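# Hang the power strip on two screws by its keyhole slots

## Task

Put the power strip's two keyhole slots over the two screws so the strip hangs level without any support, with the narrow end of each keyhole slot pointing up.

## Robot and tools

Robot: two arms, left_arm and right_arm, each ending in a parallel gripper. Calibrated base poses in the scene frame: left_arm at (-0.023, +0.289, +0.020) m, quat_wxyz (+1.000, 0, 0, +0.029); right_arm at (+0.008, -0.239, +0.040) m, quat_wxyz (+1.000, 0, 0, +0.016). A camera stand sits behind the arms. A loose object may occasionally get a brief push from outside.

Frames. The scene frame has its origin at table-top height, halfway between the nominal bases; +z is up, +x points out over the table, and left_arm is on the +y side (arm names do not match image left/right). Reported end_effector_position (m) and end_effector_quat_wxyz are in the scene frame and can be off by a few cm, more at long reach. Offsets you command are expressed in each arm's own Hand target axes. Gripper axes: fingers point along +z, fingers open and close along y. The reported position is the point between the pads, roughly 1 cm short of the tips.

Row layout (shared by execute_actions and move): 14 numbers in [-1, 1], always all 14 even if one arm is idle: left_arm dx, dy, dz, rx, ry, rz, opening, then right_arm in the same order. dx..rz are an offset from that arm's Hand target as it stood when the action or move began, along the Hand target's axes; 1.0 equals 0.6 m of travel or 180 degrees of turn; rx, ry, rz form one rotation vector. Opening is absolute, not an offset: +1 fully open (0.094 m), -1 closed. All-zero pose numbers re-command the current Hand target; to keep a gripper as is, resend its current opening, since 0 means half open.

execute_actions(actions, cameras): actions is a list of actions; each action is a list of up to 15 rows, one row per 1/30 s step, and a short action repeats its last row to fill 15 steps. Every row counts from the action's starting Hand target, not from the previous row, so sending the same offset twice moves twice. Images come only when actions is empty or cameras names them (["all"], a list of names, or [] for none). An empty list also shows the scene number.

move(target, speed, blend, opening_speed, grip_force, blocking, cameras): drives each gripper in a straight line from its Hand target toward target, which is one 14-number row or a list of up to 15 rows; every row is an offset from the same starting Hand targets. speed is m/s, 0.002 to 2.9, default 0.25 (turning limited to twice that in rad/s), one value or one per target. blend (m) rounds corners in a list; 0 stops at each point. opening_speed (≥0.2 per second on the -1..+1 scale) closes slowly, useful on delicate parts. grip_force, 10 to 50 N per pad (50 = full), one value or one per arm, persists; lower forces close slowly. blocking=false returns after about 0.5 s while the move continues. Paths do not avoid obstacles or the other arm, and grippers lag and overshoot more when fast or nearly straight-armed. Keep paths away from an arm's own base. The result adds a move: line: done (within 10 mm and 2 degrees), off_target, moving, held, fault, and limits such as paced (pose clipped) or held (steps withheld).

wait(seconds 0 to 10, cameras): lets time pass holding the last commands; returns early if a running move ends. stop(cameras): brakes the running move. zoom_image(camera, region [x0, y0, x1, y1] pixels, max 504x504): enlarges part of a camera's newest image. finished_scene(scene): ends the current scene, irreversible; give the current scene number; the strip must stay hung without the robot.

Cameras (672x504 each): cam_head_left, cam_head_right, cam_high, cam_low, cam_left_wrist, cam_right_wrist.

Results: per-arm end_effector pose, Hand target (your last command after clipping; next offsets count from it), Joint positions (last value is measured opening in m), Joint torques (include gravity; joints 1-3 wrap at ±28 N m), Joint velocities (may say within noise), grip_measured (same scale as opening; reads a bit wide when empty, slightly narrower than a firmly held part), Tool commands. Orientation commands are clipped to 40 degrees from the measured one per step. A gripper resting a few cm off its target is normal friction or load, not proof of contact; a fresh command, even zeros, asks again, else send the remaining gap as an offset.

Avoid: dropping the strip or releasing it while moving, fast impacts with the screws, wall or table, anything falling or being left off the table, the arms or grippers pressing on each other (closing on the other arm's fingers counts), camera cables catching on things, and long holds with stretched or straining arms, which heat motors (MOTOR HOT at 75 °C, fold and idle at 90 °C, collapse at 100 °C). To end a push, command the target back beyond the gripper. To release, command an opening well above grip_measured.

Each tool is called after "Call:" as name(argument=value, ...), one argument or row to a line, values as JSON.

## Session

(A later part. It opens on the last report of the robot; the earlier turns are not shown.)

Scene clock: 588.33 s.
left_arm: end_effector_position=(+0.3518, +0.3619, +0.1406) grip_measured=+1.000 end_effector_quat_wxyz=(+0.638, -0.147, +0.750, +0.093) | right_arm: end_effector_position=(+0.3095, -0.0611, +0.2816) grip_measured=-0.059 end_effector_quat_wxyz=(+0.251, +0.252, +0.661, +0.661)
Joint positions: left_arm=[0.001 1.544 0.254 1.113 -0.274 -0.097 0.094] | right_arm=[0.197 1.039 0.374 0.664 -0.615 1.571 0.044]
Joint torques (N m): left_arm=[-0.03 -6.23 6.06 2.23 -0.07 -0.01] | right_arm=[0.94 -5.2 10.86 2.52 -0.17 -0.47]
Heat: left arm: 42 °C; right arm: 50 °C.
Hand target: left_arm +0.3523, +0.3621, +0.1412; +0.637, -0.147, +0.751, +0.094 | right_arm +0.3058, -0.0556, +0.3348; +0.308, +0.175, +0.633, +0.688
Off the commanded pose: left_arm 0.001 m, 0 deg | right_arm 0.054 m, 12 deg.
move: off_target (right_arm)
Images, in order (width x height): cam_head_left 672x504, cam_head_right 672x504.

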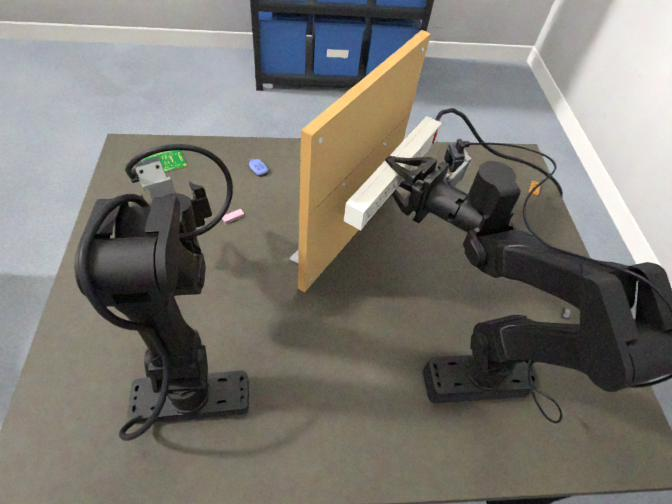

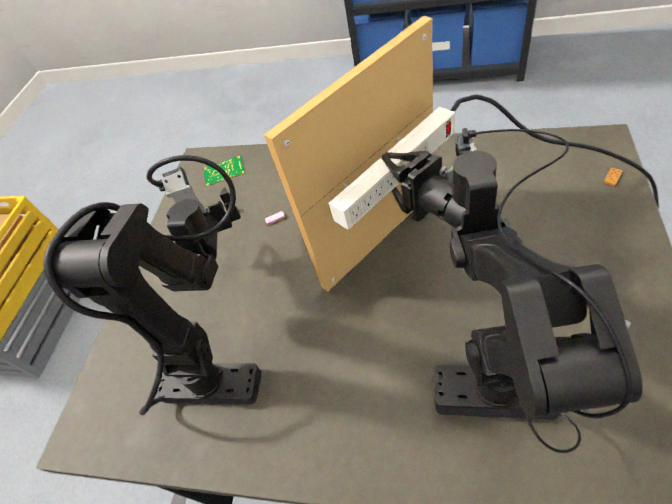

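Call:
move(
  target=[0,0,0,0,0,0,1,0,-0.02,0.045,0,0,0,-0.15],
  speed=0.12,
  cameras=["cam_head_right", "cam_head_left"],
)

Call:
zoom_image(
  camera="cam_head_right",
  region=[310, 100, 450, 240],
)

Call:
zoom_image(
  camera="cam_head_left",
  region=[310, 110, 450, 250],
)

Scene clock: 602.27 s.
left_arm: end_effector_position=(+0.3518, +0.3619, +0.1406) grip_measured=+1.000 end_effector_quat_wxyz=(+0.638, -0.147, +0.750, +0.093) | right_arm: end_effector_position=(+0.3224, -0.0467, +0.2726) grip_measured=-0.059 end_effector_quat_wxyz=(+0.256, +0.259, +0.664, +0.653)
Joint positions: left_arm=[0.001 1.544 0.254 1.113 -0.274 -0.097 0.094] | right_arm=[0.265 1.138 0.397 0.723 -0.529 1.561 0.044]
Joint torques (N m): left_arm=[-0.03 -6.22 6.06 2.24 -0.07 -0.01] | right_arm=[1.13 -2.65 11.62 2.85 -0.32 -0.53]
Heat: left arm: 42 °C; right arm: 50 °C.
Hand target: left_arm +0.3523, +0.3621, +0.1412; +0.637, -0.147, +0.751, +0.094 | right_arm +0.3252, -0.0348, +0.3267; +0.308, +0.175, +0.633, +0.688
Off the commanded pose: left_arm 0.001 m, 0 deg | right_arm 0.056 m, 13 deg.
move: off_target (right_arm)
Images, in order (width x height): cam_head_left 672x504, cam_head_right 672x504.

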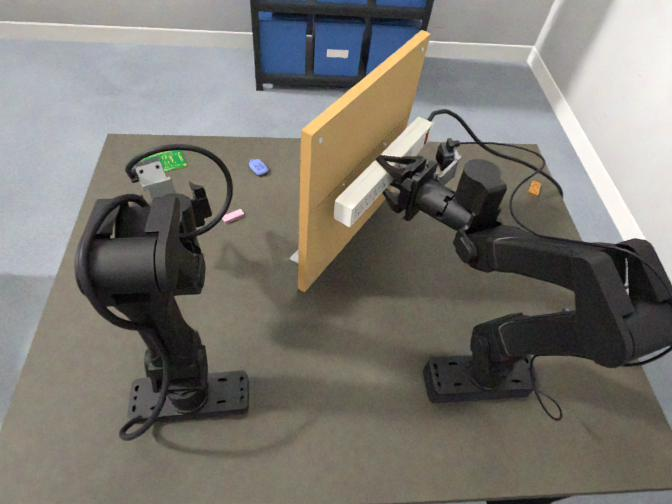

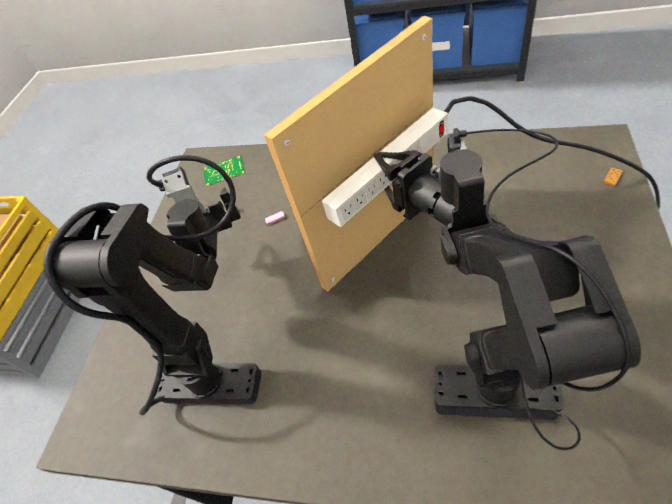

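Scaled by 3.600.

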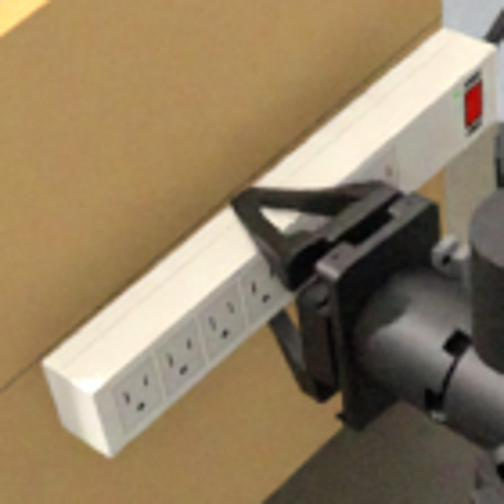

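Scaled by 3.600.

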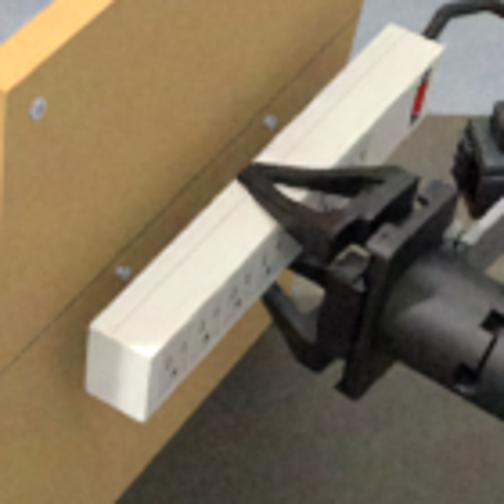

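Call:
move(
  target=[0,0,0,0,0,0,1,0,-0.015,0.025,0,0,0,-0.15],
  speed=0.06,
  cameras=["cam_head_right", "cam_head_left"],
)

Call:
zoom_image(
  camera="cam_head_right",
  region=[310, 100, 450, 240],
)

Call:
zoom_image(
  camera="cam_head_left",
  region=[310, 110, 450, 250],
)

Scene clock: 613.20 s.
left_arm: end_effector_position=(+0.3518, +0.3619, +0.1406) grip_measured=+1.000 end_effector_quat_wxyz=(+0.638, -0.147, +0.750, +0.093) | right_arm: end_effector_position=(+0.3341, -0.0379, +0.2649) grip_measured=-0.059 end_effector_quat_wxyz=(+0.258, +0.263, +0.665, +0.649)
Joint positions: left_arm=[0.001 1.544 0.254 1.113 -0.274 -0.097 0.094] | right_arm=[0.296 1.228 0.418 0.783 -0.488 1.557 0.044]
Joint torques (N m): left_arm=[-0.03 -6.22 6.06 2.24 -0.07 -0.01] | right_arm=[1.32 -3.12 11.49 2.87 -0.46 -0.54]
Heat: left arm: 42 °C; right arm: 53 °C.
Hand target: left_arm +0.3523, +0.3621, +0.1412; +0.637, -0.147, +0.751, +0.094 | right_arm +0.3366, -0.0234, +0.3200; +0.308, +0.176, +0.633, +0.688
Off the commanded pose: left_arm 0.001 m, 0 deg | right_arm 0.057 m, 13 deg.
move: off_target (right_arm)
Images, in order (width x height): cam_head_left 672x504, cam_head_right 672x504.

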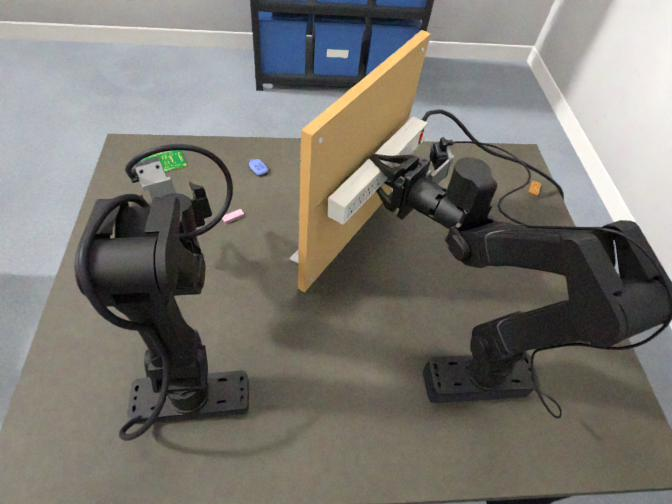

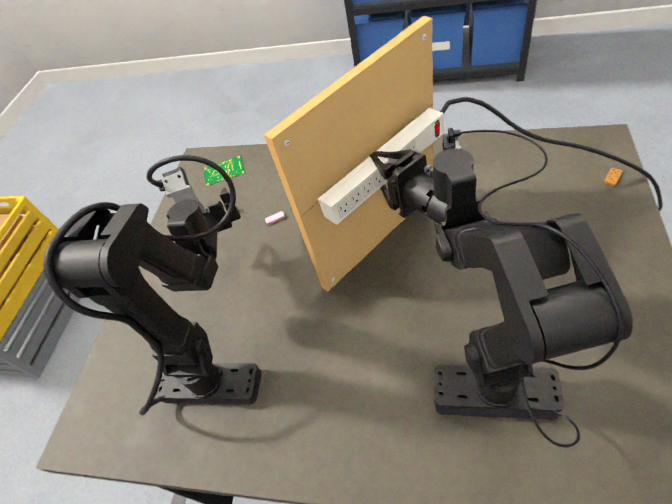

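Scaled by 3.600.

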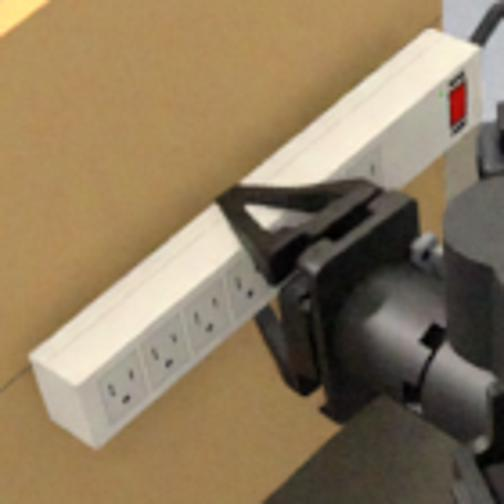

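Scaled by 3.600.

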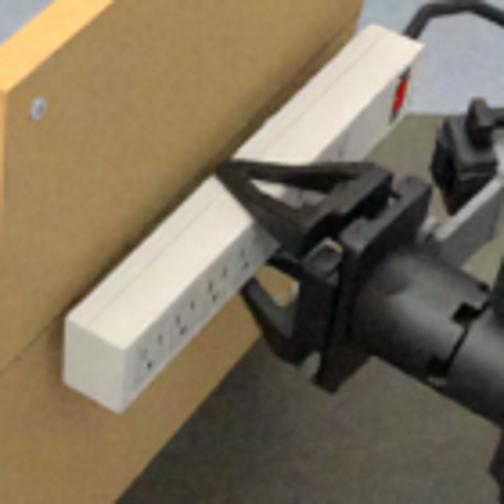

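Call:
move(
  target=[0,0,0,0,0,0,1,0.006,-0.010,0.013,0,0.007,0,-0.15],
  speed=0.05,
  cameras=["cam_head_right", "cam_head_left"],
)

Call:
zoom_image(
  camera="cam_head_right",
  region=[310, 100, 450, 240],
)

Call:
zoom_image(
  camera="cam_head_left",
  region=[310, 110, 450, 250],
)

Scene clock: 633.17 s.
left_arm: end_effector_position=(+0.3518, +0.3619, +0.1406) grip_measured=+1.000 end_effector_quat_wxyz=(+0.638, -0.147, +0.750, +0.093) | right_arm: end_effector_position=(+0.3392, -0.0311, +0.2618) grip_measured=-0.059 end_effector_quat_wxyz=(+0.257, +0.257, +0.666, +0.651)
Joint positions: left_arm=[0.001 1.544 0.254 1.113 -0.274 -0.097 0.094] | right_arm=[0.309 1.282 0.432 0.826 -0.485 1.552 0.044]
Joint torques (N m): left_arm=[-0.05 -6.22 6.06 2.24 -0.06 -0.01] | right_arm=[1.36 -3.41 11.26 2.8 -0.54 -0.53]
Heat: left arm: 42 °C; right arm: 53 °C.
Hand target: left_arm +0.3523, +0.3621, +0.1412; +0.637, -0.147, +0.751, +0.094 | right_arm +0.3400, -0.0150, +0.3146; +0.301, +0.168, +0.636, +0.690
Off the commanded pose: left_arm 0.001 m, 0 deg | right_arm 0.055 m, 13 deg.
move: off_target (right_arm)
Images, in order (width x height): cam_head_left 672x504, cam_head_right 672x504.

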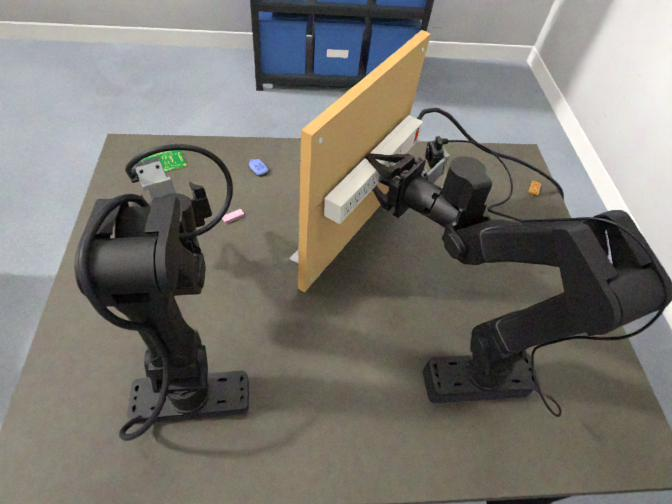

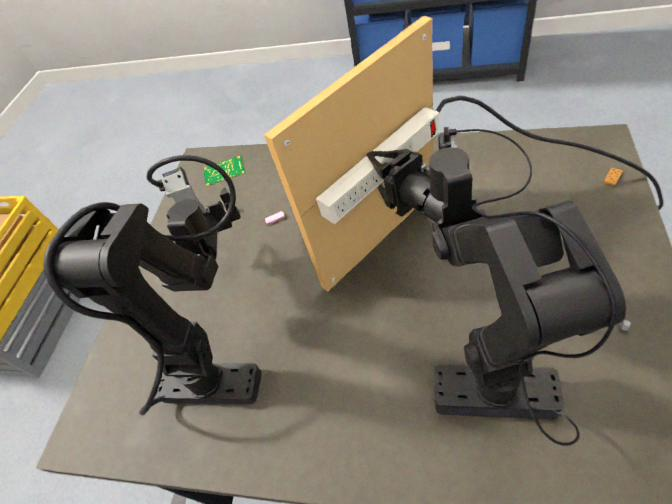

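Scaled by 3.600.

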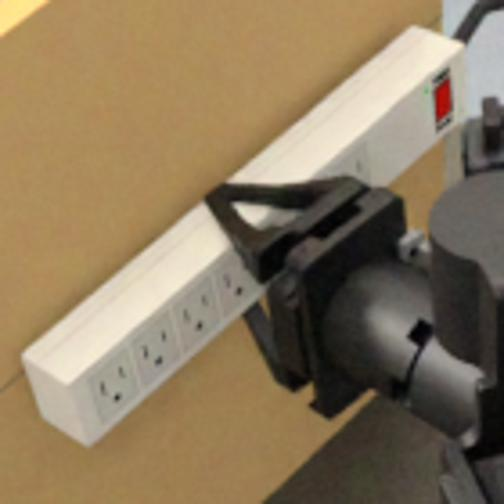

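Scaled by 3.600.

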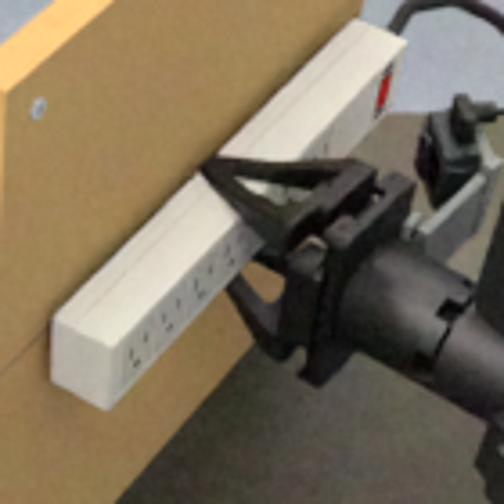

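Call:
move(
  target=[0,0,0,0,0,0,1,0.012,0,-0.012,0,0.009,0.004,-0.15],
  speed=0.08,
  cameras=["cam_head_right", "cam_head_left"],
)

Call:
zoom_image(
  camera="cam_head_right",
  region=[310, 100, 450, 240],
)

Call:
zoom_image(
  camera="cam_head_left",
  region=[310, 110, 450, 250],
)

Scene clock: 643.47 s.
left_arm: end_effector_position=(+0.3518, +0.3619, +0.1406) grip_measured=+1.000 end_effector_quat_wxyz=(+0.638, -0.147, +0.750, +0.093) | right_arm: end_effector_position=(+0.3341, -0.0266, +0.2622) grip_measured=-0.059 end_effector_quat_wxyz=(+0.245, +0.244, +0.671, +0.656)
Joint positions: left_arm=[0.001 1.544 0.254 1.113 -0.274 -0.097 0.094] | right_arm=[0.309 1.282 0.432 0.828 -0.524 1.552 0.044]
Joint torques (N m): left_arm=[-0.03 -6.22 6.06 2.23 -0.06 -0.01] | right_arm=[0.79 -5.03 9.72 2.81 -0.54 -0.43]
Heat: left arm: 42 °C; right arm: 57 °C.
Hand target: left_arm +0.3523, +0.3621, +0.1412; +0.637, -0.147, +0.751, +0.094 | right_arm +0.3301, -0.0161, +0.3126; +0.288, +0.162, +0.639, +0.694
Off the commanded pose: left_arm 0.001 m, 0 deg | right_arm 0.052 m, 12 deg.
move: off_target (right_arm)
Images, in order (width x height): cam_head_left 672x504, cam_head_right 672x504.

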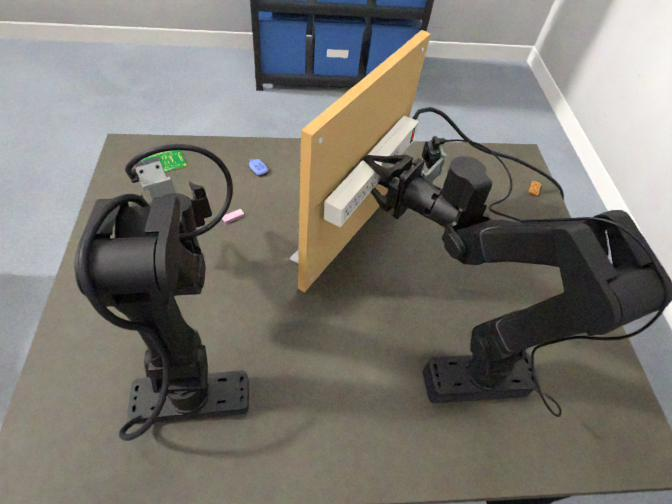

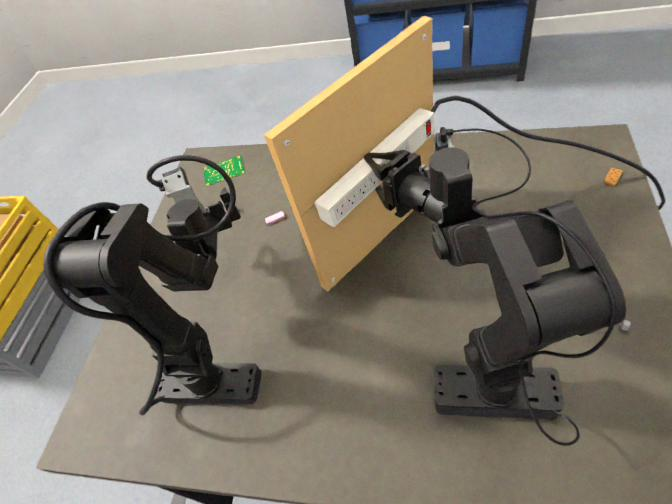

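Scaled by 3.600.

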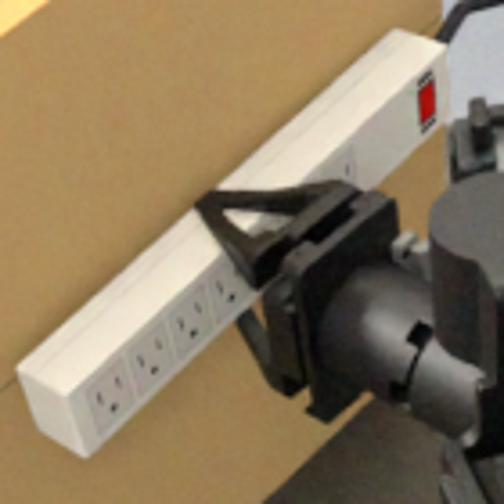

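Scaled by 3.600.

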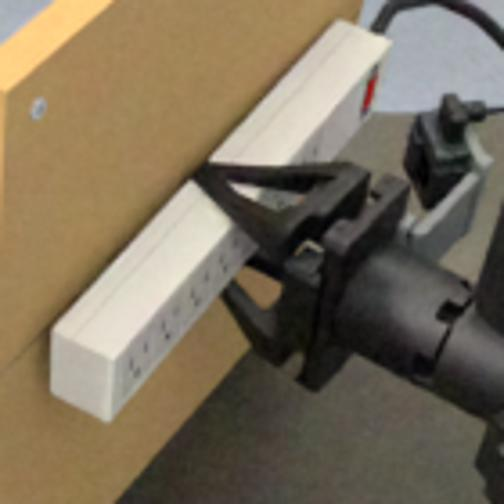

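Call:
move(
  target=[0,0,0,0,0,0,1,-0.002,-0.003,0.0,0,-0.007,0.012,-0.15],
  speed=0.05,
)

Call:
move(
  target=[0,0,0,0,0,0,1,0,0,0.013,0,0,0,-0.15],
  speed=0.04,
)

Call:
move(
  target=[0,0,0,0,0,0,1,0,0,0.008,0,0,0,-0.15],
  speed=0.03,
  cameras=["cam_head_right", "cam_head_left"],
)

Call:
zoom_image(
  camera="cam_head_right",
  region=[310, 100, 450, 240],
)

Call:
zoom_image(
  camera="cam_head_left",
  region=[310, 110, 450, 250],
)

Scene clock: 659.57 s.
left_arm: end_effector_position=(+0.3518, +0.3619, +0.1406) grip_measured=+1.000 end_effector_quat_wxyz=(+0.638, -0.147, +0.750, +0.093) | right_arm: end_effector_position=(+0.3344, -0.0261, +0.2659) grip_measured=-0.059 end_effector_quat_wxyz=(+0.240, +0.252, +0.662, +0.664)
Joint positions: left_arm=[0.001 1.544 0.254 1.113 -0.274 -0.097 0.094] | right_arm=[0.314 1.282 0.432 0.844 -0.514 1.585 0.044]
Joint torques (N m): left_arm=[-0.03 -6.23 6.08 2.23 -0.06 -0.01] | right_arm=[1.21 -4.68 9.2 2.82 -0.3 -0.36]
Heat: left arm: 42 °C; right arm: 58 °C.
Hand target: left_arm +0.3523, +0.3621, +0.1412; +0.637, -0.147, +0.751, +0.094 | right_arm +0.3313, -0.0167, +0.3110; +0.282, +0.182, +0.633, +0.698
Off the commanded pose: left_arm 0.001 m, 0 deg | right_arm 0.046 m, 11 deg.
move: off_target (right_arm)

Scene clock: 660.37 s.
left_arm: end_effector_position=(+0.3518, +0.3619, +0.1406) grip_measured=+1.000 end_effector_quat_wxyz=(+0.638, -0.147, +0.750, +0.093) | right_arm: end_effector_position=(+0.3350, -0.0247, +0.2659) grip_measured=-0.059 end_effector_quat_wxyz=(+0.244, +0.256, +0.661, +0.662)
Joint positions: left_arm=[0.001 1.544 0.254 1.113 -0.274 -0.097 0.094] | right_arm=[0.327 1.282 0.432 0.844 -0.489 1.585 0.044]
Joint torques (N m): left_arm=[-0.05 -6.22 6.08 2.23 -0.06 -0.01] | right_arm=[1.36 -2.96 10.74 2.78 -0.41 -0.41]
Heat: left arm: 42 °C; right arm: 59 °C.
Hand target: left_arm +0.3523, +0.3621, +0.1412; +0.637, -0.147, +0.751, +0.094 | right_arm +0.3362, -0.0107, +0.3120; +0.282, +0.182, +0.633, +0.698
Off the commanded pose: left_arm 0.001 m, 0 deg | right_arm 0.048 m, 11 deg.
move: off_target (right_arm)

Scene clock: 661.07 s.
left_arm: end_effector_position=(+0.3518, +0.3619, +0.1406) grip_measured=+1.000 end_effector_quat_wxyz=(+0.638, -0.147, +0.750, +0.093) | right_arm: end_effector_position=(+0.3356, -0.0236, +0.2658) grip_measured=-0.059 end_effector_quat_wxyz=(+0.246, +0.256, +0.659, +0.663)
Joint positions: left_arm=[0.001 1.544 0.254 1.113 -0.274 -0.097 0.094] | right_arm=[0.333 1.289 0.432 0.855 -0.48 1.586 0.044]
Joint torques (N m): left_arm=[-0.03 -6.22 6.06 2.24 -0.06 0] | right_arm=[1.63 -2.39 11.7 2.7 -0.4 -0.44]
Heat: left arm: 42 °C; right arm: 59 °C.
Hand target: left_arm +0.3523, +0.3621, +0.1412; +0.637, -0.147, +0.751, +0.094 | right_arm +0.3390, -0.0069, +0.3127; +0.282, +0.182, +0.633, +0.698
Off the commanded pose: left_arm 0.001 m, 0 deg | right_arm 0.050 m, 11 deg.
move: off_target (right_arm)
Images, in order (width x height): cam_head_left 672x504, cam_head_right 672x504.

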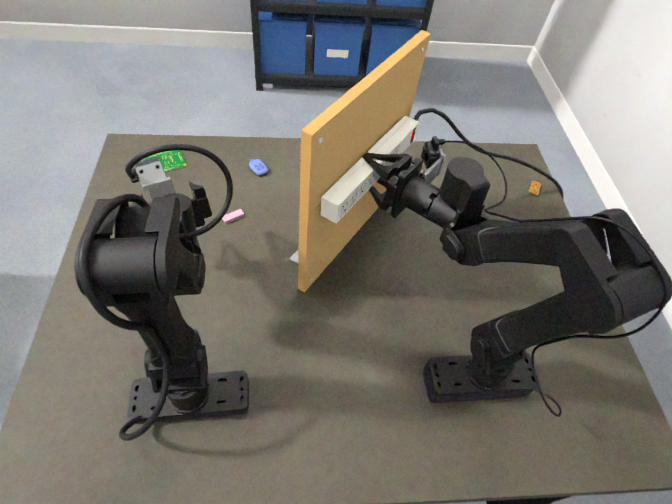

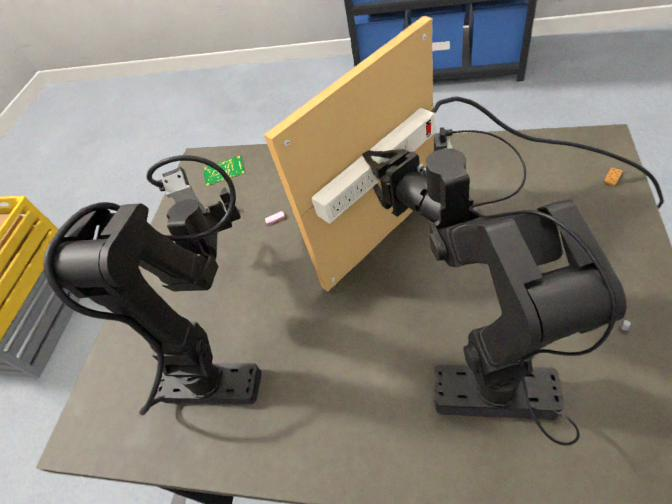

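Scaled by 3.600.

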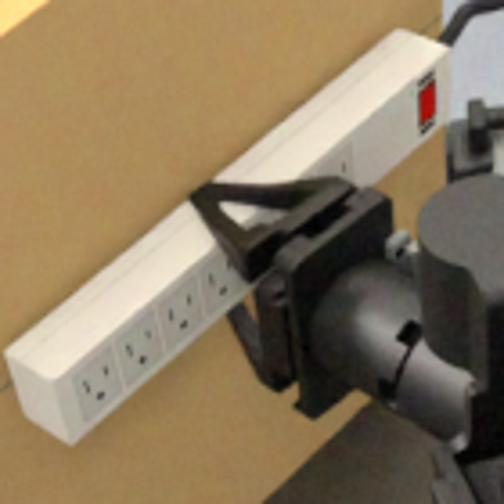

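Scaled by 3.600.

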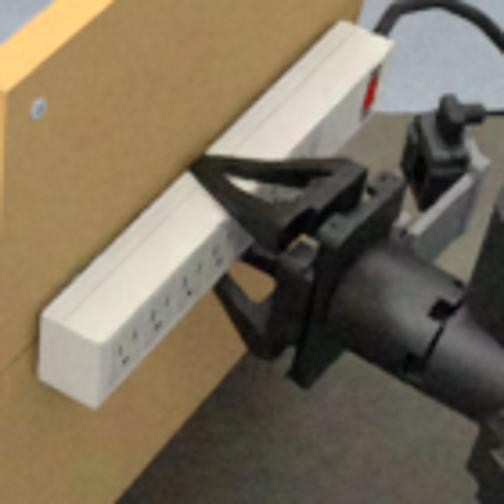

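Call:
move(
  target=[0,0,0,0,0,0,1,-0.005,-0.011,-0.008,0,0,-0.01,-0.15],
  speed=0.05,
)

Call:
move(
  target=[0,0,0,0,0,0,1,0,0,0.012,0,0,0,-0.15],
  speed=0.03,
)

Call:
move(
  target=[0,0,0,0,0,0,1,0,0,0.008,0,0,0,-0.15],
  speed=0.03,
  cameras=["cam_head_right", "cam_head_left"],
)

Call:
zoom_image(
  camera="cam_head_right",
  region=[310, 100, 450, 240],
)

Call:
zoom_image(
  camera="cam_head_left",
  region=[310, 110, 450, 250],
)

Scene clock: 674.70 s.
left_arm: end_effector_position=(+0.3518, +0.3619, +0.1406) grip_measured=+1.000 end_effector_quat_wxyz=(+0.638, -0.147, +0.750, +0.093) | right_arm: end_effector_position=(+0.3358, -0.0236, +0.2657) grip_measured=-0.059 end_effector_quat_wxyz=(+0.243, +0.250, +0.660, +0.666)
Joint positions: left_arm=[0.001 1.544 0.254 1.113 -0.274 -0.097 0.094] | right_arm=[0.323 1.3 0.432 0.873 -0.503 1.584 0.044]
Joint torques (N m): left_arm=[-0.03 -6.23 6.06 2.24 -0.06 -0.01] | right_arm=[0.98 -2.15 10.33 2.8 -0.29 -0.69]
Heat: left arm: 42 °C; right arm: 63 °C.
Hand target: left_arm +0.3523, +0.3621, +0.1412; +0.637, -0.147, +0.751, +0.094 | right_arm +0.3396, -0.0123, +0.3058; +0.293, +0.172, +0.636, +0.693
Off the commanded pose: left_arm 0.001 m, 0 deg | right_arm 0.042 m, 11 deg.
move: off_target (right_arm)

Scene clock: 675.50 s.
left_arm: end_effector_position=(+0.3518, +0.3619, +0.1406) grip_measured=+1.000 end_effector_quat_wxyz=(+0.638, -0.147, +0.750, +0.093) | right_arm: end_effector_position=(+0.3360, -0.0232, +0.2656) grip_measured=-0.059 end_effector_quat_wxyz=(+0.243, +0.248, +0.659, +0.667)
Joint positions: left_arm=[0.001 1.544 0.254 1.113 -0.274 -0.097 0.094] | right_arm=[0.322 1.307 0.432 0.883 -0.508 1.585 0.044]
Joint torques (N m): left_arm=[-0.03 -6.23 6.06 2.24 -0.07 -0.01] | right_arm=[2.15 -1.07 11.77 2.7 -0.11 -0.69]
Heat: left arm: 42 °C; right arm: 63 °C.
Hand target: left_arm +0.3523, +0.3621, +0.1412; +0.637, -0.147, +0.751, +0.094 | right_arm +0.3439, -0.0066, +0.3066; +0.292, +0.172, +0.636, +0.693
Off the commanded pose: left_arm 0.001 m, 0 deg | right_arm 0.045 m, 11 deg.
move: off_target (right_arm)

Scene clock: 676.27 s.
left_arm: end_effector_position=(+0.3518, +0.3619, +0.1406) grip_measured=+1.000 end_effector_quat_wxyz=(+0.638, -0.147, +0.750, +0.093) | right_arm: end_effector_position=(+0.3366, -0.0233, +0.2657) grip_measured=-0.060 end_effector_quat_wxyz=(+0.244, +0.247, +0.659, +0.667)
Joint positions: left_arm=[0.001 1.544 0.254 1.113 -0.274 -0.097 0.094] | right_arm=[0.321 1.312 0.432 0.891 -0.508 1.584 0.044]
Joint torques (N m): left_arm=[-0.03 -6.22 6.06 2.24 -0.06 -0.01] | right_arm=[2.88 -0.49 12.7 2.63 -0.01 -0.68]
Heat: left arm: 42 °C; right arm: 63 °C.
Hand target: left_arm +0.3523, +0.3621, +0.1412; +0.637, -0.147, +0.751, +0.094 | right_arm +0.3469, -0.0029, +0.3074; +0.293, +0.172, +0.636, +0.693
Off the commanded pose: left_arm 0.001 m, 0 deg | right_arm 0.047 m, 11 deg.
move: off_target (right_arm)
Images, in order (width x height): cam_head_left 672x504, cam_head_right 672x504.

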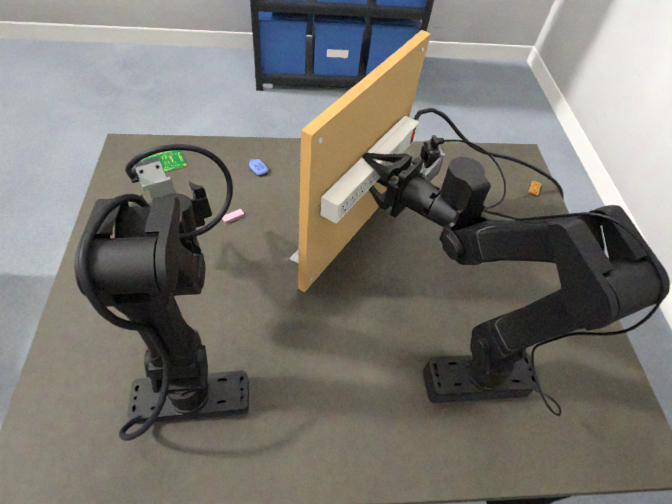

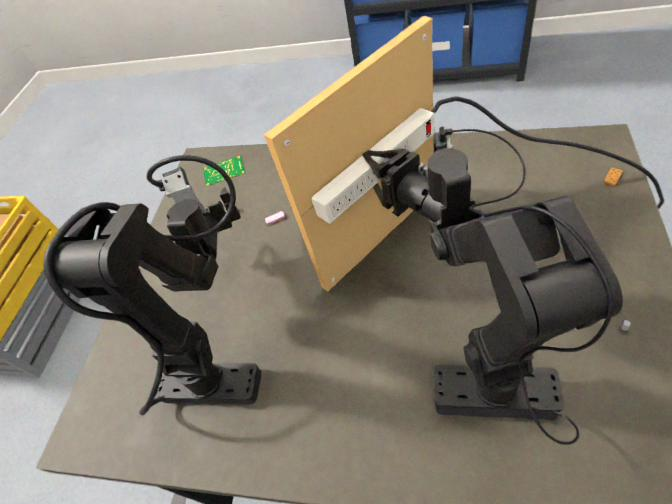

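Scaled by 3.600.

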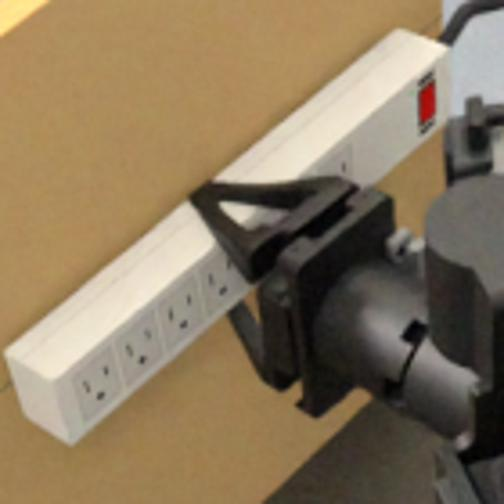

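Scaled by 3.600.

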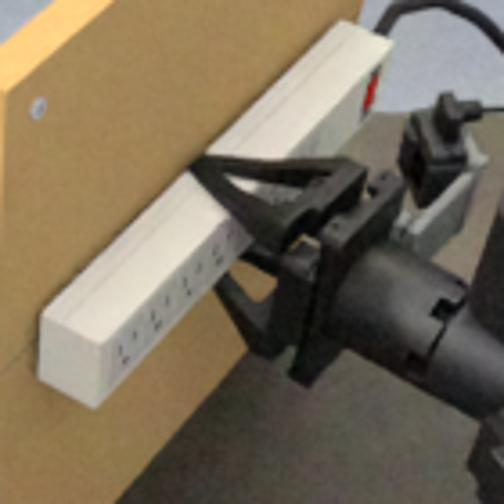

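Call:
move(
  target=[0,0,0,0,0,0,1,0,-0.002,-0.045,0,0,0,-0.15],
  speed=0.06,
)

Call:
move(
  target=[0,0,0,0,0,0,1,0,0,0.013,0,0,0,-0.15],
  speed=0.04,
  cameras=["cam_head_right", "cam_head_left"],
)

Call:
zoom_image(
  camera="cam_head_right",
  region=[310, 100, 450, 240],
)

Call:
zoom_image(
  camera="cam_head_left",
  region=[310, 110, 450, 250],
)

Scene clock: 684.43 s.
left_arm: end_effector_position=(+0.3518, +0.3619, +0.1406) grip_measured=+1.000 end_effector_quat_wxyz=(+0.638, -0.147, +0.750, +0.093) | right_arm: end_effector_position=(+0.3373, -0.0262, +0.2662) grip_measured=-0.060 end_effector_quat_wxyz=(+0.249, +0.239, +0.661, +0.666)
Joint positions: left_arm=[0.001 1.544 0.254 1.113 -0.274 -0.097 0.094] | right_arm=[0.305 1.312 0.432 0.894 -0.529 1.567 0.044]
Joint torques (N m): left_arm=[-0.03 -6.23 6.06 2.23 -0.06 0] | right_arm=[-0.12 -5.76 7.01 2.7 -0.41 -0.49]
Heat: left arm: 42 °C; right arm: 65 °C.
Hand target: left_arm +0.3523, +0.3621, +0.1412; +0.637, -0.147, +0.751, +0.094 | right_arm +0.3306, -0.0240, +0.3027; +0.293, +0.172, +0.636, +0.693
Off the commanded pose: left_arm 0.001 m, 0 deg | right_arm 0.037 m, 10 deg.
move: off_target (right_arm)

Scene clock: 685.13 s.
left_arm: end_effector_position=(+0.3518, +0.3619, +0.1406) grip_measured=+1.000 end_effector_quat_wxyz=(+0.638, -0.147, +0.750, +0.093) | right_arm: end_effector_position=(+0.3375, -0.0263, +0.2665) grip_measured=-0.060 end_effector_quat_wxyz=(+0.251, +0.239, +0.661, +0.666)
Joint positions: left_arm=[0.001 1.544 0.254 1.113 -0.274 -0.097 0.094] | right_arm=[0.305 1.312 0.432 0.895 -0.527 1.565 0.044]
Joint torques (N m): left_arm=[-0.03 -6.23 6.06 2.24 -0.06 -0.01] | right_arm=[1.05 -3.9 8.65 2.74 -0.28 -0.47]
Heat: left arm: 42 °C; right arm: 65 °C.
Hand target: left_arm +0.3523, +0.3621, +0.1412; +0.637, -0.147, +0.751, +0.094 | right_arm +0.3354, -0.0180, +0.3037; +0.293, +0.172, +0.636, +0.693
Off the commanded pose: left_arm 0.001 m, 0 deg | right_arm 0.038 m, 10 deg.
move: off_target (right_arm)
Images, in order (width x height): cam_head_left 672x504, cam_head_right 672x504.

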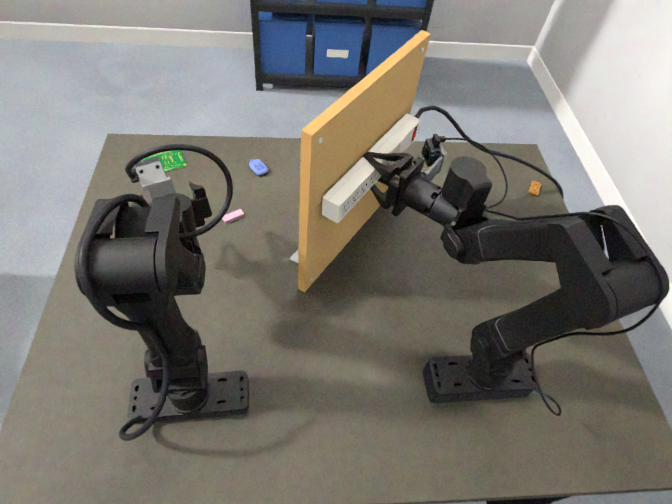

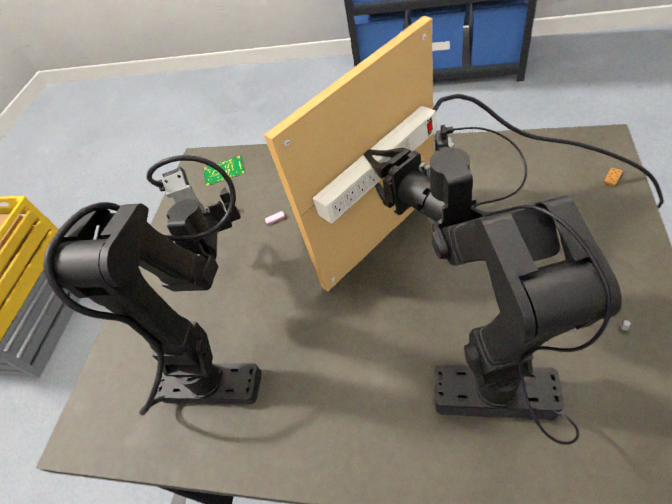

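Scaled by 3.600.

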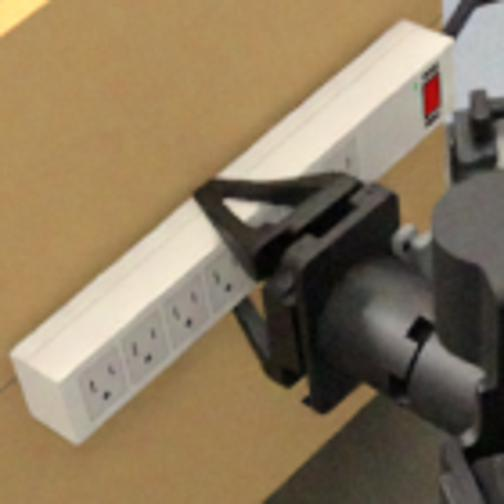

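Scaled by 3.600.

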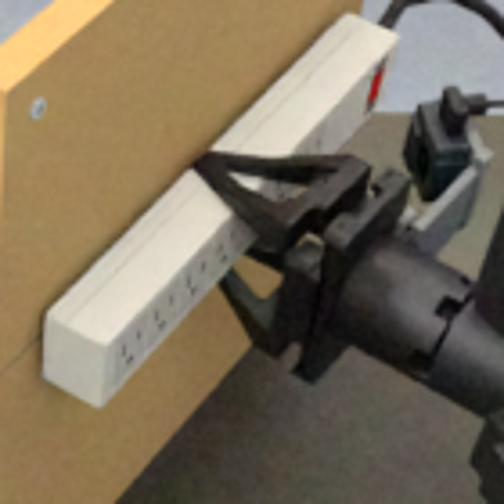

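Call:
move(
  target=[0,0,0,0,0,0,1,0,-0.016,-0.008,0,0,0,-0.15],
  speed=0.06,
)

Scene clock: 690.37 s.
left_arm: end_effector_position=(+0.3518, +0.3619, +0.1406) grip_measured=+1.000 end_effector_quat_wxyz=(+0.638, -0.147, +0.750, +0.093) | right_arm: end_effector_position=(+0.3384, -0.0261, +0.2685) grip_measured=-0.060 end_effector_quat_wxyz=(+0.256, +0.233, +0.655, +0.672)
Joint positions: left_arm=[0.001 1.544 0.254 1.113 -0.274 -0.097 0.094] | right_arm=[0.305 1.33 0.428 0.941 -0.529 1.568 0.044]
Joint torques (N m): left_arm=[-0.05 -6.23 6.06 2.24 -0.06 -0.01] | right_arm=[0.18 -3.25 6.71 2.73 -0.36 -0.5]
Heat: left arm: 42 °C; right arm: 63 °C.
Hand target: left_arm +0.3523, +0.3621, +0.1412; +0.637, -0.147, +0.751, +0.094 | right_arm +0.3342, -0.0214, +0.2936; +0.292, +0.172, +0.636, +0.693
Off the commanded pose: left_arm 0.001 m, 0 deg | right_arm 0.026 m, 9 deg.
move: off_target (right_arm)

Call:
move(
  target=[0,0,0,0,0,0,1,0,-0.014,0,0.018,0,0,-0.15],
  speed=0.06,
)

Scene clock: 698.17 s.
left_arm: end_effector_position=(+0.3518, +0.3619, +0.1406) grip_measured=+1.000 end_effector_quat_wxyz=(+0.638, -0.147, +0.750, +0.093) | right_arm: end_effector_position=(+0.3385, -0.0261, +0.2662) grip_measured=-0.060 end_effector_quat_wxyz=(+0.256, +0.233, +0.658, +0.669)
Joint positions: left_arm=[0.001 1.544 0.254 1.113 -0.274 -0.097 0.094] | right_arm=[0.305 1.33 0.428 0.931 -0.529 1.561 0.044]
Joint torques (N m): left_arm=[-0.03 -6.23 6.06 2.24 -0.06 -0.01] | right_arm=[0.2 -4.38 7.79 2.04 -0.32 -0.7]
Heat: left arm: 42 °C; right arm: 60 °C.
Hand target: left_arm +0.3523, +0.3621, +0.1412; +0.637, -0.147, +0.751, +0.094 | right_arm +0.3358, -0.0212, +0.2853; +0.287, +0.180, +0.655, +0.675
Off the commanded pose: left_arm 0.001 m, 0 deg | right_arm 0.020 m, 7 deg.
move: off_target (right_arm)

Call:
move(
  target=[0,0,0,0,0,0,1,0,-0.016,0,0.012,0,0,-0.15],
  speed=0.06,
)

Scene clock: 701.00 s.
left_arm: end_effector_position=(+0.3518, +0.3619, +0.1406) grip_measured=+1.000 end_effector_quat_wxyz=(+0.638, -0.147, +0.750, +0.093) | right_arm: end_effector_position=(+0.3385, -0.0260, +0.2657) grip_measured=-0.060 end_effector_quat_wxyz=(+0.256, +0.233, +0.659, +0.668)
Joint positions: left_arm=[0.001 1.544 0.254 1.113 -0.274 -0.097 0.094] | right_arm=[0.305 1.33 0.428 0.929 -0.529 1.558 0.044]
Joint torques (N m): left_arm=[-0.03 -6.22 6.08 2.24 -0.07 -0.01] | right_arm=[0.14 -3.97 7.88 1.73 -0.32 -0.84]
Heat: left arm: 42 °C; right arm: 59 °C.
Hand target: left_arm +0.3523, +0.3621, +0.1412; +0.637, -0.147, +0.751, +0.094 | right_arm +0.3373, -0.0215, +0.2758; +0.284, +0.185, +0.668, +0.662
Off the commanded pose: left_arm 0.001 m, 0 deg | right_arm 0.011 m, 6 deg.
move: off_target (right_arm)

Call:
move(
  target=[0,0,0,0,0,0,1,0,0,-0.04,0,0,0.03,-0.15],
  speed=0.08,
  cameras=["cam_head_right", "cam_head_left"],
)

Call:
zoom_image(
  camera="cam_head_right",
  region=[310, 100, 450, 240],
)

Call:
zoom_image(
  camera="cam_head_left",
  region=[310, 110, 450, 250],
)

Scene clock: 707.83 s.
left_arm: end_effector_position=(+0.3518, +0.3619, +0.1406) grip_measured=+1.000 end_effector_quat_wxyz=(+0.638, -0.147, +0.750, +0.093) | right_arm: end_effector_position=(+0.3283, -0.0400, +0.2450) grip_measured=-0.061 end_effector_quat_wxyz=(+0.217, +0.266, +0.676, +0.652)
Joint positions: left_arm=[0.001 1.544 0.254 1.113 -0.274 -0.097 0.094] | right_arm=[0.252 1.265 0.387 0.81 -0.59 1.586 0.044]
Joint torques (N m): left_arm=[-0.05 -6.22 6.08 2.23 -0.07 -0.01] | right_arm=[-0.28 -6.68 6.24 2.47 -0.3 -0.28]
Heat: left arm: 42 °C; right arm: 58 °C.
Hand target: left_arm +0.3523, +0.3621, +0.1412; +0.637, -0.147, +0.751, +0.094 | right_arm +0.3222, -0.0402, +0.2750; +0.253, +0.217, +0.658, +0.675
Off the commanded pose: left_arm 0.001 m, 0 deg | right_arm 0.030 m, 8 deg.
move: off_target (right_arm)
Images, in order (width x height): cam_head_left 672x504, cam_head_right 672x504.

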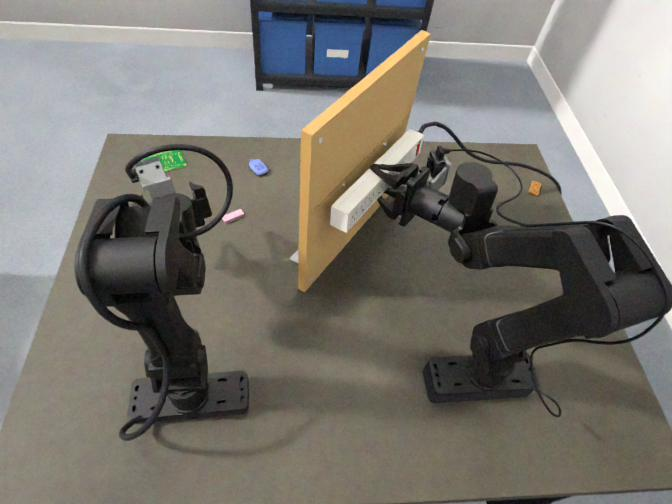

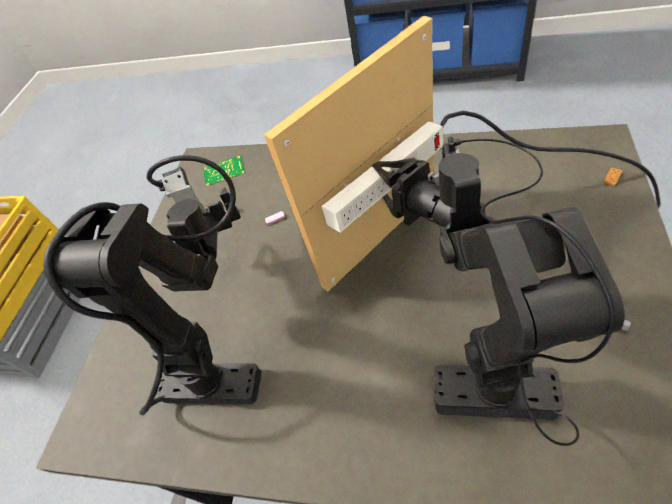

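Scaled by 3.600.

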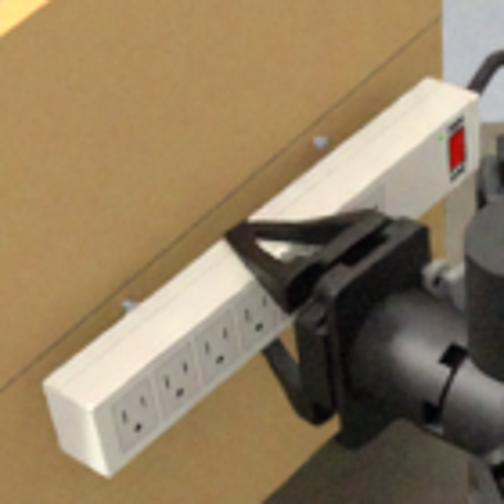

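Scaled by 3.600.

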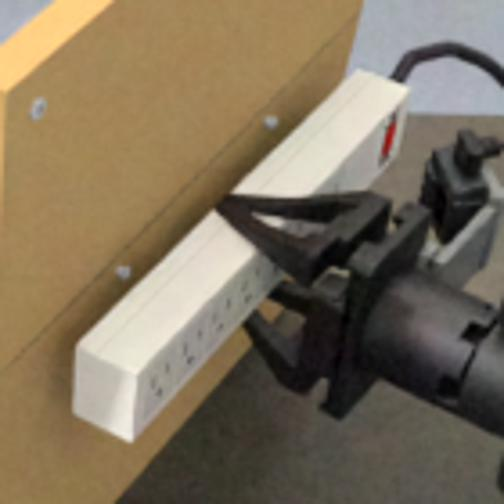

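Call:
move(
  target=[0,0,0,0,0,0,1,0.0045,0.045,0.012,-0.018,-0.006,-0.02,-0.15],
  speed=0.08,
)

Scene clock: 717.07 s.
left_arm: end_effector_position=(+0.3518, +0.3619, +0.1406) grip_measured=+1.000 end_effector_quat_wxyz=(+0.638, -0.147, +0.750, +0.093) | right_arm: end_effector_position=(+0.3274, -0.0395, +0.2550) grip_measured=-0.061 end_effector_quat_wxyz=(+0.237, +0.266, +0.669, +0.652)
Joint positions: left_arm=[0.001 1.544 0.254 1.113 -0.274 -0.097 0.094] | right_arm=[0.277 1.227 0.387 0.797 -0.534 1.578 0.044]
Joint torques (N m): left_arm=[-0.03 -6.2 6.08 2.23 -0.07 -0.01] | right_arm=[1.03 -6.52 8.88 2.55 -0.27 -0.49]
Heat: left arm: 42 °C; right arm: 56 °C.
Hand target: left_arm +0.3523, +0.3621, +0.1412; +0.637, -0.147, +0.751, +0.094 | right_arm +0.3232, -0.0330, +0.3021; +0.286, +0.195, +0.643, +0.683
Off the commanded pose: left_arm 0.001 m, 0 deg | right_arm 0.048 m, 11 deg.
move: off_target (right_arm)

Call:
move(
  target=[0,0,0,0,0,0,1,0.003,0.008,0.017,-0.012,0,-0.012,-0.15],
  speed=0.06,
)

Scene clock: 723.90 s.
left_arm: end_effector_position=(+0.3518, +0.3619, +0.1406) grip_measured=+1.000 end_effector_quat_wxyz=(+0.638, -0.147, +0.750, +0.093) | right_arm: end_effector_position=(+0.3283, -0.0369, +0.2639) grip_measured=-0.061 end_effector_quat_wxyz=(+0.259, +0.258, +0.660, +0.657)
Joint positions: left_arm=[0.001 1.544 0.254 1.113 -0.274 -0.097 0.094] | right_arm=[0.303 1.225 0.387 0.833 -0.488 1.566 0.044]
Joint torques (N m): left_arm=[-0.03 -6.23 6.05 2.23 -0.07 -0.01] | right_arm=[1.37 -2.67 9.92 2.83 -0.4 -0.56]
Heat: left arm: 42 °C; right arm: 57 °C.
Hand target: left_arm +0.3523, +0.3621, +0.1412; +0.637, -0.147, +0.751, +0.094 | right_arm +0.3276, -0.0241, +0.3077; +0.302, +0.177, +0.634, +0.690
Off the commanded pose: left_arm 0.001 m, 0 deg | right_arm 0.046 m, 12 deg.
move: off_target (right_arm)

Call:
move(
  target=[0,0,0,0,0,0,1,0.003,-0.012,0.016,0,0.007,0,-0.15],
  speed=0.05,
)

Scene clock: 727.27 s.
left_arm: end_effector_position=(+0.3518, +0.3619, +0.1406) grip_measured=+1.000 end_effector_quat_wxyz=(+0.638, -0.147, +0.750, +0.093) | right_arm: end_effector_position=(+0.3323, -0.0304, +0.2508) grip_measured=-0.061 end_effector_quat_wxyz=(+0.252, +0.255, +0.667, +0.653)
Joint positions: left_arm=[0.001 1.544 0.254 1.113 -0.274 -0.097 0.094] | right_arm=[0.316 1.295 0.387 0.885 -0.489 1.557 0.044]
Joint torques (N m): left_arm=[-0.03 -6.22 6.06 2.23 -0.06 -0.01] | right_arm=[1.22 -3.33 10.81 2.87 -0.53 -0.52]
Heat: left arm: 42 °C; right arm: 58 °C.
Hand target: left_arm +0.3523, +0.3621, +0.1412; +0.637, -0.147, +0.751, +0.094 | right_arm +0.3336, -0.0155, +0.3017; +0.295, +0.170, +0.637, +0.692
Off the commanded pose: left_arm 0.001 m, 0 deg | right_arm 0.053 m, 12 deg.
move: off_target (right_arm)

Call:
move(
  target=[0,0,0,0,0,0,1,0,0.014,0.0,-0.006,0,0,-0.15],
  speed=0.05,
  cameras=["cam_head_right", "cam_head_left"],
)

Call:
zoom_image(
  camera="cam_head_right",
  region=[310, 100, 450, 240],
)

Call:
zoom_image(
  camera="cam_head_left",
  region=[310, 110, 450, 250],
)

Scene clock: 731.77 s.
left_arm: end_effector_position=(+0.3518, +0.3619, +0.1406) grip_measured=+1.000 end_effector_quat_wxyz=(+0.638, -0.147, +0.750, +0.093) | right_arm: end_effector_position=(+0.3324, -0.0303, +0.2519) grip_measured=-0.061 end_effector_quat_wxyz=(+0.252, +0.256, +0.666, +0.654)
Joint positions: left_arm=[0.001 1.544 0.254 1.113 -0.274 -0.097 0.094] | right_arm=[0.316 1.295 0.387 0.889 -0.489 1.561 0.044]
Joint torques (N m): left_arm=[-0.03 -6.23 6.08 2.23 -0.07 -0.01] | right_arm=[1.29 -4.51 11.07 2.82 -0.55 -0.48]
Heat: left arm: 42 °C; right arm: 59 °C.
Hand target: left_arm +0.3523, +0.3621, +0.1412; +0.637, -0.147, +0.751, +0.094 | right_arm +0.3320, -0.0156, +0.3099; +0.297, +0.167, +0.630, +0.698
Off the commanded pose: left_arm 0.001 m, 0 deg | right_arm 0.060 m, 13 deg.
move: off_target (right_arm)
Images, in order (width x height): cam_head_left 672x504, cam_head_right 672x504.

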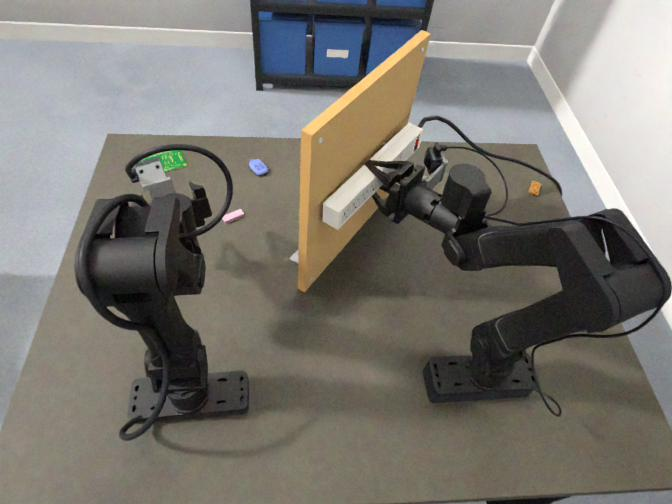

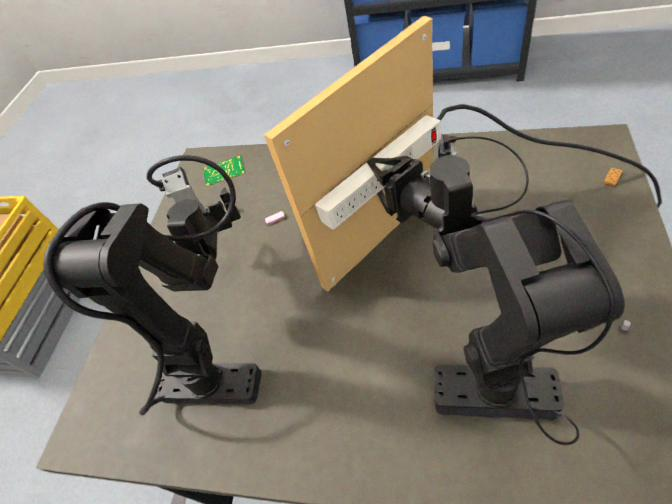

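Scaled by 3.600.

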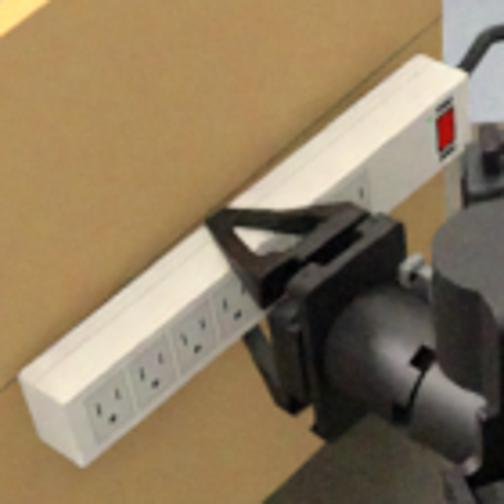

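Scaled by 3.600.

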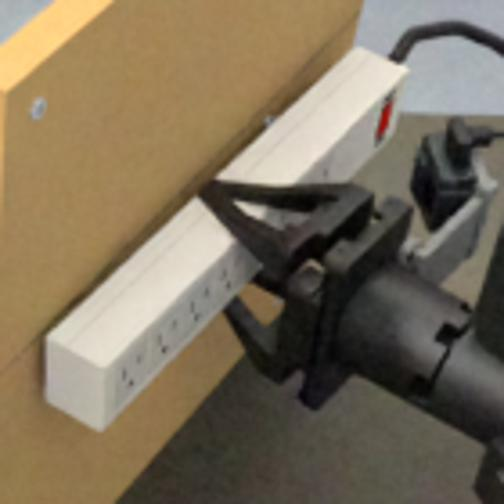

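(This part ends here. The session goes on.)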